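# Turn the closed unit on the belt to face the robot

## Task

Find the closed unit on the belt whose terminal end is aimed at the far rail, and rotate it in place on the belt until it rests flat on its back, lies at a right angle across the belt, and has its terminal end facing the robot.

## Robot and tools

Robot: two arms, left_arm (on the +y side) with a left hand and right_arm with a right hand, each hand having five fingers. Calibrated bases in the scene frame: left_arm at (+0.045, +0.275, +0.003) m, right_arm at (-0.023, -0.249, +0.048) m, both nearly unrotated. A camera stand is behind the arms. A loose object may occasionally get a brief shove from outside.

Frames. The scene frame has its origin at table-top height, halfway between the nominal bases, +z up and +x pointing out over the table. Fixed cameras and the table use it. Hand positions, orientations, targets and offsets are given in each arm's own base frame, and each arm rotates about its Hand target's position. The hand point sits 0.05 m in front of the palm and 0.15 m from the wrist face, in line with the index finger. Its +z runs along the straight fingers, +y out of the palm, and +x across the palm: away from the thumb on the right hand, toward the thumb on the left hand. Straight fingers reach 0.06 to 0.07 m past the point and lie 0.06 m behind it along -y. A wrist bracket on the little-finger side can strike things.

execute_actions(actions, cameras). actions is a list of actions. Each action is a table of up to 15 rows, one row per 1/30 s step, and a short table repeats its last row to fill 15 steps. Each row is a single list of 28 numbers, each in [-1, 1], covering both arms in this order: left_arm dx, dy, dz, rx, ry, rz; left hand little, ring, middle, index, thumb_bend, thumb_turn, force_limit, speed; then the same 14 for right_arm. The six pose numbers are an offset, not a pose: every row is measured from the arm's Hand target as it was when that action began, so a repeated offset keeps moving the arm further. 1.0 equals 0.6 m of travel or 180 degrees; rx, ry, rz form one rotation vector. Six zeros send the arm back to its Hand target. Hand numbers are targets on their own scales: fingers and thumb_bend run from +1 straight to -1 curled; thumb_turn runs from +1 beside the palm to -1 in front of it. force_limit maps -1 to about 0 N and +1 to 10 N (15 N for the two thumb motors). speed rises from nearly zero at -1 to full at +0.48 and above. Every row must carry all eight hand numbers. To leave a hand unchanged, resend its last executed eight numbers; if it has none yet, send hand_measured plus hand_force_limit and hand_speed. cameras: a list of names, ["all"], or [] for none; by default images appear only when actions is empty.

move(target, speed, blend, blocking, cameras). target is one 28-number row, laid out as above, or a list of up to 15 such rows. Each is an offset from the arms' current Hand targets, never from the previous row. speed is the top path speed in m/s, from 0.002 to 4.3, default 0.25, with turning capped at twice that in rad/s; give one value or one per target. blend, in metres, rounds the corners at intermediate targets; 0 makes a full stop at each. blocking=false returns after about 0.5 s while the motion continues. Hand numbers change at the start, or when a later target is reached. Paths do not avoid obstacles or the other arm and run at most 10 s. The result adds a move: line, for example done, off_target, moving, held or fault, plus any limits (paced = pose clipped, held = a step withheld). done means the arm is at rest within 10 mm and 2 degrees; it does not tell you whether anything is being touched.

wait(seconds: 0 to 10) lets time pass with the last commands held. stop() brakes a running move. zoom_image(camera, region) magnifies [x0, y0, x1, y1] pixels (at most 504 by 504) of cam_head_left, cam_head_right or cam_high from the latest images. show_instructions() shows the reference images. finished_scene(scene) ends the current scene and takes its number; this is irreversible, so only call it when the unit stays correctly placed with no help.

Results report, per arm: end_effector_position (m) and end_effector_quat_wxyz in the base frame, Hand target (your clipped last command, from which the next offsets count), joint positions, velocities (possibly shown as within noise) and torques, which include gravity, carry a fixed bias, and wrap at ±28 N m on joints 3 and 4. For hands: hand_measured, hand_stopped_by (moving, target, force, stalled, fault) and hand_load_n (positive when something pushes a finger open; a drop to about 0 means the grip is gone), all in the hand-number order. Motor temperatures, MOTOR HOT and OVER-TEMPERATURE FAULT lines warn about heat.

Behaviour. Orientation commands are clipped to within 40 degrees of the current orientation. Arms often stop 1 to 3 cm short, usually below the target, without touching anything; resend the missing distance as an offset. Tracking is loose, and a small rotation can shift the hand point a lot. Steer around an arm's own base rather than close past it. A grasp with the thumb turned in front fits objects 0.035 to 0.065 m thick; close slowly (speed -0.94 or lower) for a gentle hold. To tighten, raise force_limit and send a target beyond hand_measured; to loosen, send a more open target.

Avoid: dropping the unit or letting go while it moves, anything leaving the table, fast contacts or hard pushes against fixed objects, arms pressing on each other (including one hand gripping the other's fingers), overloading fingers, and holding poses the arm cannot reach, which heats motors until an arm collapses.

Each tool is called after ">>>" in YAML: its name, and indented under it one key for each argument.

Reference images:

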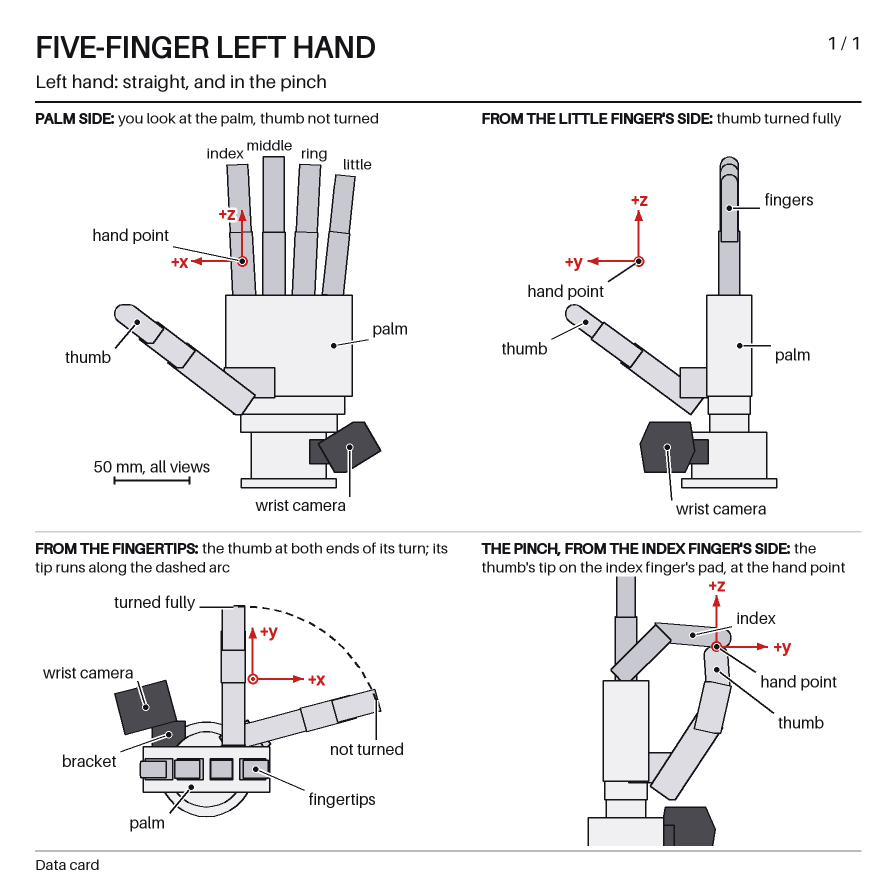

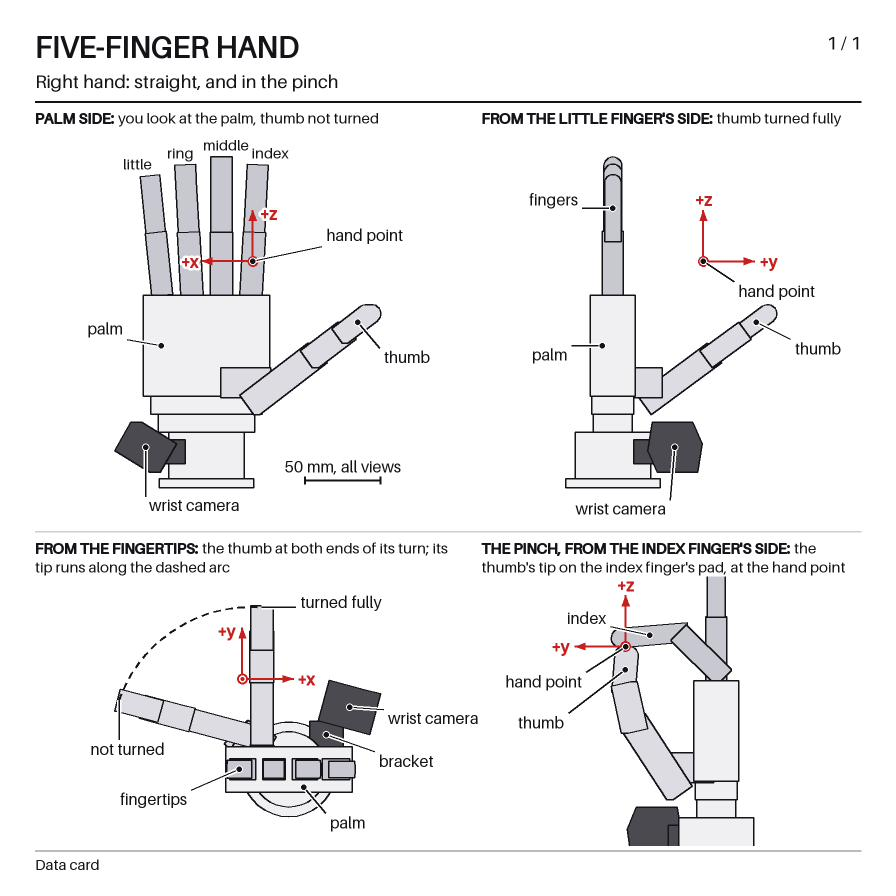

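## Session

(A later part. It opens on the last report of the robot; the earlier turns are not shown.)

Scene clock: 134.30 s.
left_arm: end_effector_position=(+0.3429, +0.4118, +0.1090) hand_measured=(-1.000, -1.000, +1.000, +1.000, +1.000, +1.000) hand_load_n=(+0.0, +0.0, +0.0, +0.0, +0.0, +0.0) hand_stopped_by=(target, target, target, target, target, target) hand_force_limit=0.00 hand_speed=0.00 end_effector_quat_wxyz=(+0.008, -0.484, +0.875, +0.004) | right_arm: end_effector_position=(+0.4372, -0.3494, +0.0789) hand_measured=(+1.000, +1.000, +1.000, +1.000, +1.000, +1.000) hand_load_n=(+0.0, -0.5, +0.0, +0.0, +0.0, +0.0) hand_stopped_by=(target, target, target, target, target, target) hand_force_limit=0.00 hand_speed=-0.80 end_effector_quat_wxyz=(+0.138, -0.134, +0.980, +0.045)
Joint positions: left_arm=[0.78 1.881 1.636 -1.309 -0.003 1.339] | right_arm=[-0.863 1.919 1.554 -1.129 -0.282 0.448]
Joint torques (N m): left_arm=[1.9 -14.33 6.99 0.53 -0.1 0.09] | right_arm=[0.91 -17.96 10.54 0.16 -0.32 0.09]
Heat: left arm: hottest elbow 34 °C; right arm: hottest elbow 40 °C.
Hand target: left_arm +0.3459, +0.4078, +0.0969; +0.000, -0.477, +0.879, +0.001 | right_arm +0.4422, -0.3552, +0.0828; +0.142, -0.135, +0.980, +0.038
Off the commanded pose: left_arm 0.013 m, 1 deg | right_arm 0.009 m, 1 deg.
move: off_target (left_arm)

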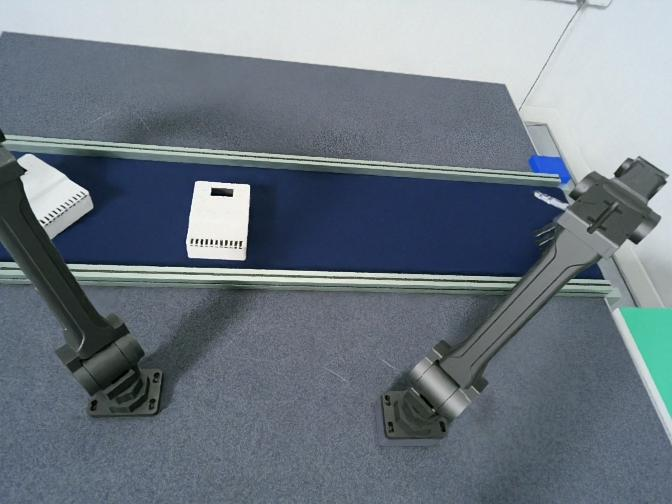

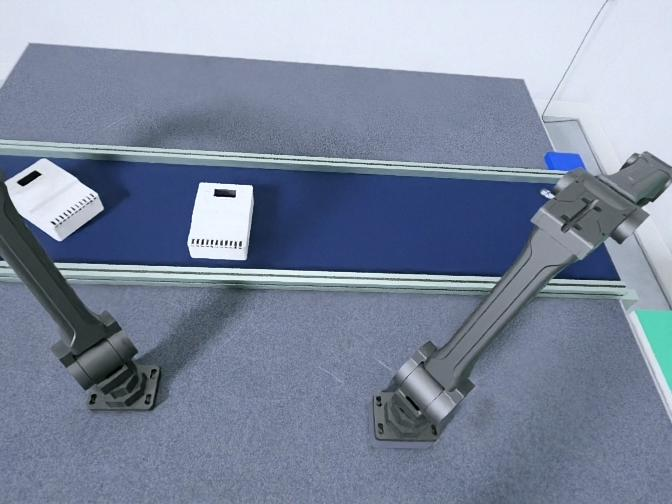

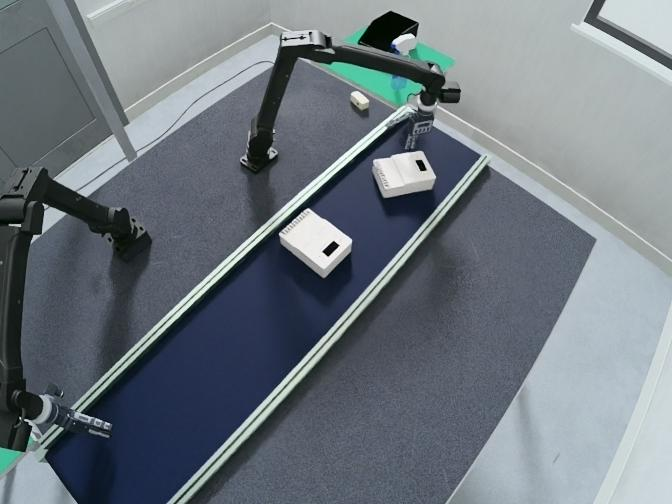

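>>> move:
  target:
    - [0.011,0.017,0,0,0,0,-1,-1,1,1,1,1,0,0, 0,0,0,0,0,0,1,1,1,1,1,1,0,-0.8]
    - [0.044,-0.002,-0.01,0,0,0,-1,-1,1,1,1,1,0,0, 0,0,0,0,0,0,1,1,1,1,1,1,0,-0.8]
    - [0.142,0.0035,0,0,0,-0.094,-1,-1,1,1,1,1,0,0, 0,0,0,0,0,0,1,1,1,1,1,1,0,-0.8]
    - [0.235,-0.018,0,0,0,-0.178,-1,-1,1,1,1,1,0,0, 0,0,0,0,0,0,1,1,1,1,1,1,0,-0.8]
  blend: [0.004,0.008,0.02,0]
  speed: [0.07,0.07,0.07,0.07]
  cameras: ["cam_head_left","cam_head_right","cam_high"]

>>> zoom_image:
  camera: "cam_high"
  region: [290, 100, 470, 240]

>>> zoom_image:
  camera: "cam_head_right"
  region: [0, 120, 160, 280]

Scene clock: 145.53 s.
left_arm: end_effector_position=(+0.4699, +0.3950, +0.0966) hand_measured=(-1.000, -1.000, +1.000, +1.000, +1.000, +1.000) hand_load_n=(+0.0, +0.0, +0.0, +0.0, +0.0, +0.0) hand_stopped_by=(target, target, target, target, target, target) hand_force_limit=0.00 hand_speed=0.00 end_effector_quat_wxyz=(-0.006, -0.226, +0.974, +0.000) | right_arm: end_effector_position=(+0.4372, -0.3494, +0.0789) hand_measured=(+1.000, +1.000, +1.000, +1.000, +1.000, +1.000) hand_load_n=(+0.0, +0.0, +0.0, +0.0, +0.0, +0.0) hand_stopped_by=(target, target, target, target, target, target) hand_force_limit=0.00 hand_speed=-0.80 end_effector_quat_wxyz=(+0.138, -0.134, +0.980, +0.045)
Joint positions: left_arm=[0.594 2.06 1.88 -1.402 -0.004 1.71] | right_arm=[-0.863 1.919 1.554 -1.129 -0.282 0.448]
Joint torques (N m): left_arm=[1.73 -15.62 11.89 -0.16 -0.07 0.07] | right_arm=[0.62 -18.55 10.28 0.1 -0.34 0.02]
Heat: left arm: hottest elbow 35 °C; right arm: hottest elbow 40 °C.
Hand target: left_arm +0.4869, +0.3969, +0.0968; +0.000, -0.216, +0.976, +0.001 | right_arm +0.4422, -0.3552, +0.0828; +0.142, -0.135, +0.980, +0.038
Off the commanded pose: left_arm 0.017 m, 1 deg | right_arm 0.009 m, 1 deg.
move: off_target (left_arm)

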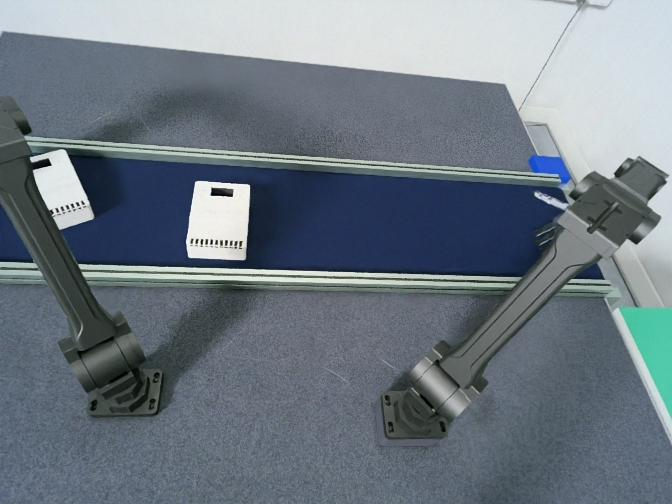

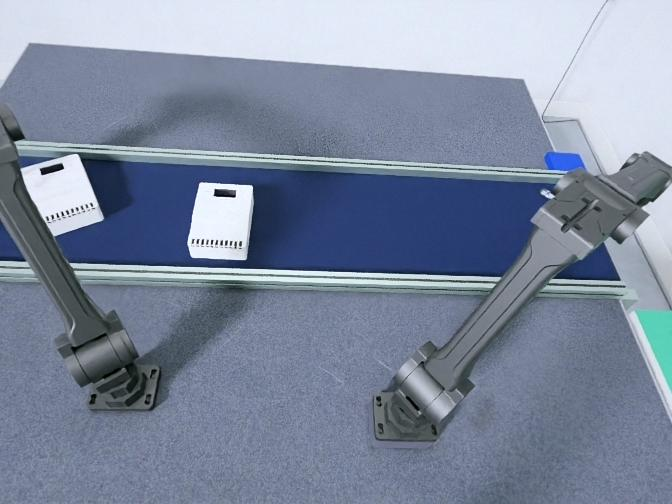

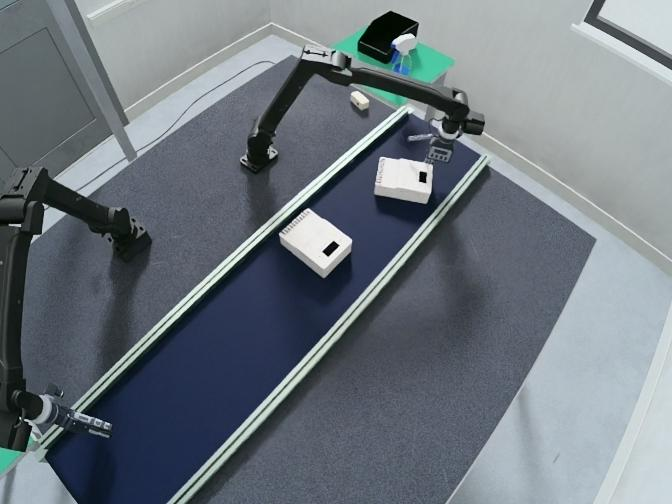

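Scaled by 2.800 from the camera's 672x504 image, which has a finer 960x720 frame.

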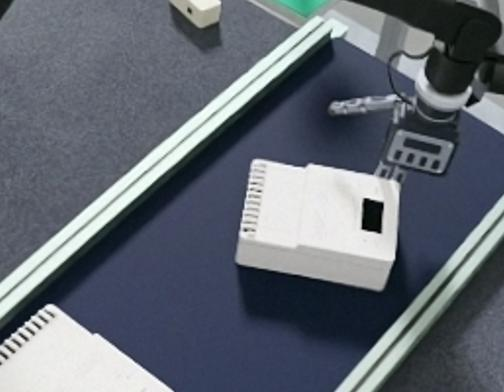

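Scaled by 3.150 from the camera's 672x504 image, which has a finer 960x720 frame.

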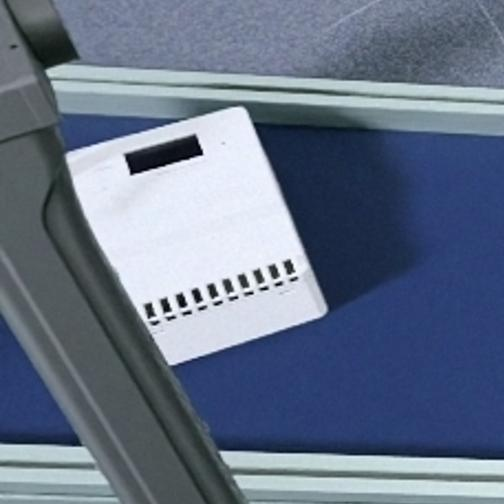

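>>> move:
  target:
    - [0.083,-0.092,0,0,0,-0.07,-1,-1,1,1,1,1,0,0, 0,0,0,0,0,0,1,1,1,1,1,1,0,-0.8]
    - [0.09,-0.128,0,0,0,-0.09,-1,-1,1,1,1,1,0,0, 0,0,0,0,0,0,1,1,1,1,1,1,0,-0.8]
  speed: [0.06,0.05]
  blend: [0.01,0]
  cameras: ["cam_head_right","cam_high"]

>>> zoom_image:
  camera: "cam_head_right"
  region: [10, 130, 130, 250]

Scene clock: 158.17 s.
left_arm: end_effector_position=(+0.5321, +0.3243, +0.0967) hand_measured=(-1.000, -1.000, +1.000, +1.000, +1.000, +1.000) hand_load_n=(+0.0, +0.0, +0.0, +0.0, +0.0, +0.0) hand_stopped_by=(target, target, target, target, target, target) hand_force_limit=0.00 hand_speed=0.00 end_effector_quat_wxyz=(-0.005, -0.085, +0.996, +0.000) | right_arm: end_effector_position=(+0.4372, -0.3494, +0.0789) hand_measured=(+1.000, +1.000, +1.000, +1.000, +1.000, +1.000) hand_load_n=(+0.0, +0.0, +0.0, +0.0, -0.5, +0.0) hand_stopped_by=(target, target, target, target, target, target) hand_force_limit=0.00 hand_speed=-0.80 end_effector_quat_wxyz=(+0.138, -0.134, +0.980, +0.045)
Joint positions: left_arm=[0.44 2.061 1.882 -1.402 -0.004 1.84] | right_arm=[-0.863 1.919 1.554 -1.129 -0.282 0.448]
Joint torques (N m): left_arm=[1.67 -17.26 8.7 0.36 -0.07 0.08] | right_arm=[1.73 -18.2 10.39 0.23 -0.42 0.05]
Heat: left arm: hottest elbow 38 °C; right arm: hottest elbow 41 °C.
Hand target: left_arm +0.5409, +0.3200, +0.0968; +0.000, -0.076, +0.997, +0.001 | right_arm +0.4422, -0.3552, +0.0828; +0.142, -0.135, +0.980, +0.038
Off the commanded pose: left_arm 0.010 m, 1 deg | right_arm 0.009 m, 1 deg.
move: done
Images, in order (width x height): cam_head_right 672x504, cam_high 672x504.

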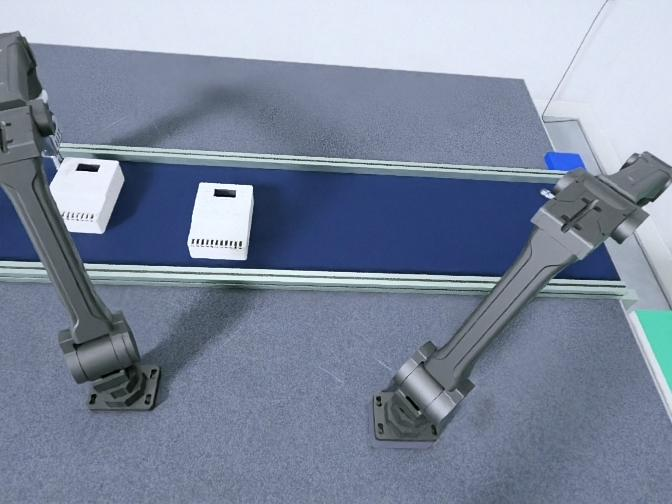

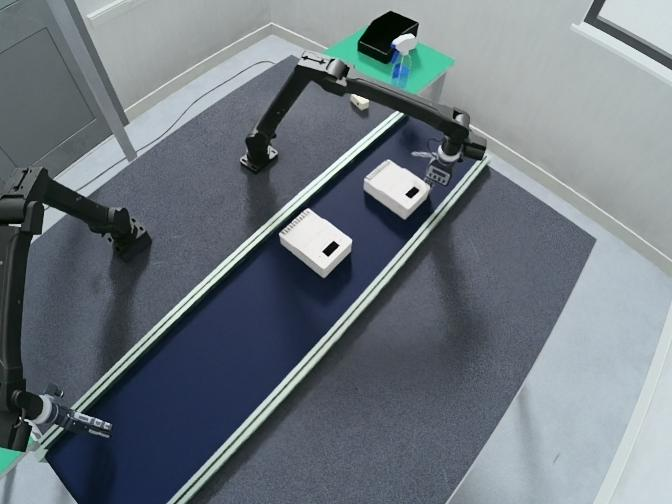

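Scaled by 4.200 from the camera's 672x504 image, which has a finer 960x720 frame.

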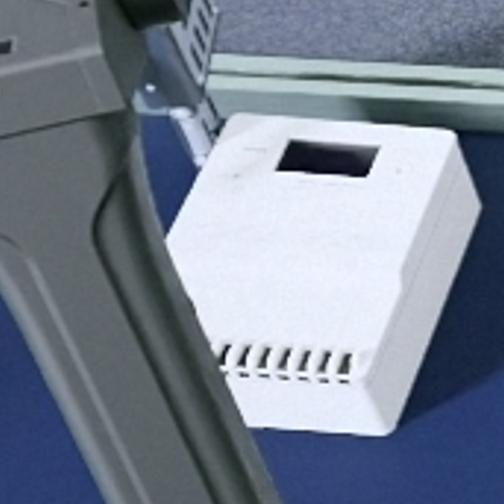

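>>> move:
  target:
    - [-0.01,0.07,0.01,0,0,0,-1,-1,1,1,1,1,0,0, 0,0,0,0,0,0,1,1,1,1,1,1,0,-0.8]
    - [-0.04,0.07,0.2,0,0,0,-1,-1,1,1,1,1,0,0, 0,0,0,0,0,0,1,1,1,1,1,1,0,-0.8]
  blend: [0.005,0]
  speed: [0.1,0.25]
  cameras: ["cam_head_right","cam_high"]

>>> zoom_image:
  camera: "cam_head_right"
  region: [10, 130, 130, 250]

Scene clock: 163.57 s.
left_arm: end_effector_position=(+0.5122, +0.3534, +0.2151) hand_measured=(-1.000, -1.000, +1.000, +1.000, +1.000, +1.000) hand_load_n=(+0.0, +0.0, +0.0, +0.0, +0.0, +0.0) hand_stopped_by=(target, target, target, target, target, target) hand_force_limit=0.00 hand_speed=0.00 end_effector_quat_wxyz=(-0.004, -0.075, +0.997, +0.000) | right_arm: end_effector_position=(+0.4372, -0.3494, +0.0789) hand_measured=(+1.000, +1.000, +1.000, +1.000, +1.000, +1.000) hand_load_n=(+0.0, +0.0, +0.0, +0.0, +0.0, +0.0) hand_stopped_by=(target, target, target, target, target, target) hand_force_limit=0.00 hand_speed=-0.80 end_effector_quat_wxyz=(+0.138, -0.134, +0.980, +0.045)
Joint positions: left_arm=[0.496 2.028 2.14 -1.691 -0.003 1.916] | right_arm=[-0.863 1.919 1.554 -1.129 -0.282 0.448]
Joint torques (N m): left_arm=[3.02 -15.91 11.14 -0.16 -0.09 0.08] | right_arm=[1.61 -18.55 10.54 0.28 -0.31 0.09]
Heat: left arm: hottest elbow 37 °C; right arm: hottest elbow 41 °C.
Hand target: left_arm +0.5170, +0.3620, +0.2169; +0.000, -0.076, +0.997, +0.001 | right_arm +0.4422, -0.3552, +0.0828; +0.142, -0.135, +0.980, +0.038
Off the commanded pose: left_arm 0.010 m, 0 deg | right_arm 0.009 m, 1 deg.
move: done
Images, in order (width x height): cam_head_right 672x504, cam_high 672x504.

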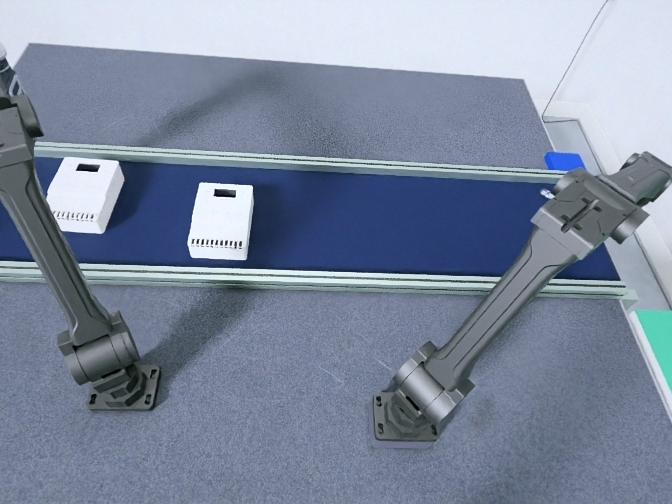

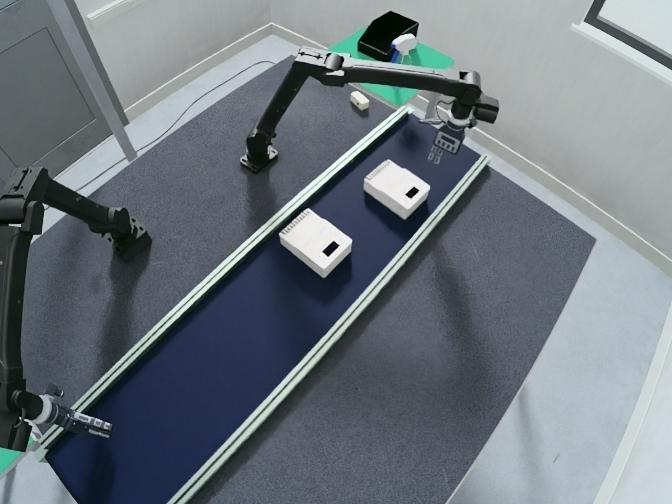

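Scaled by 4.200 from the camera's 672x504 image, which has a finer 960x720 frame.

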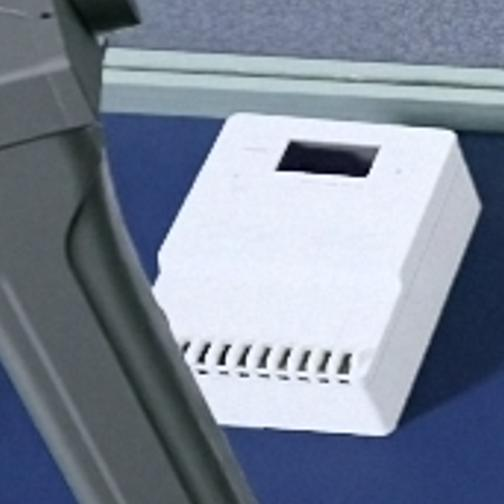

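>>> finished_scene:
  scene: 3

The scene is finished: the task was done.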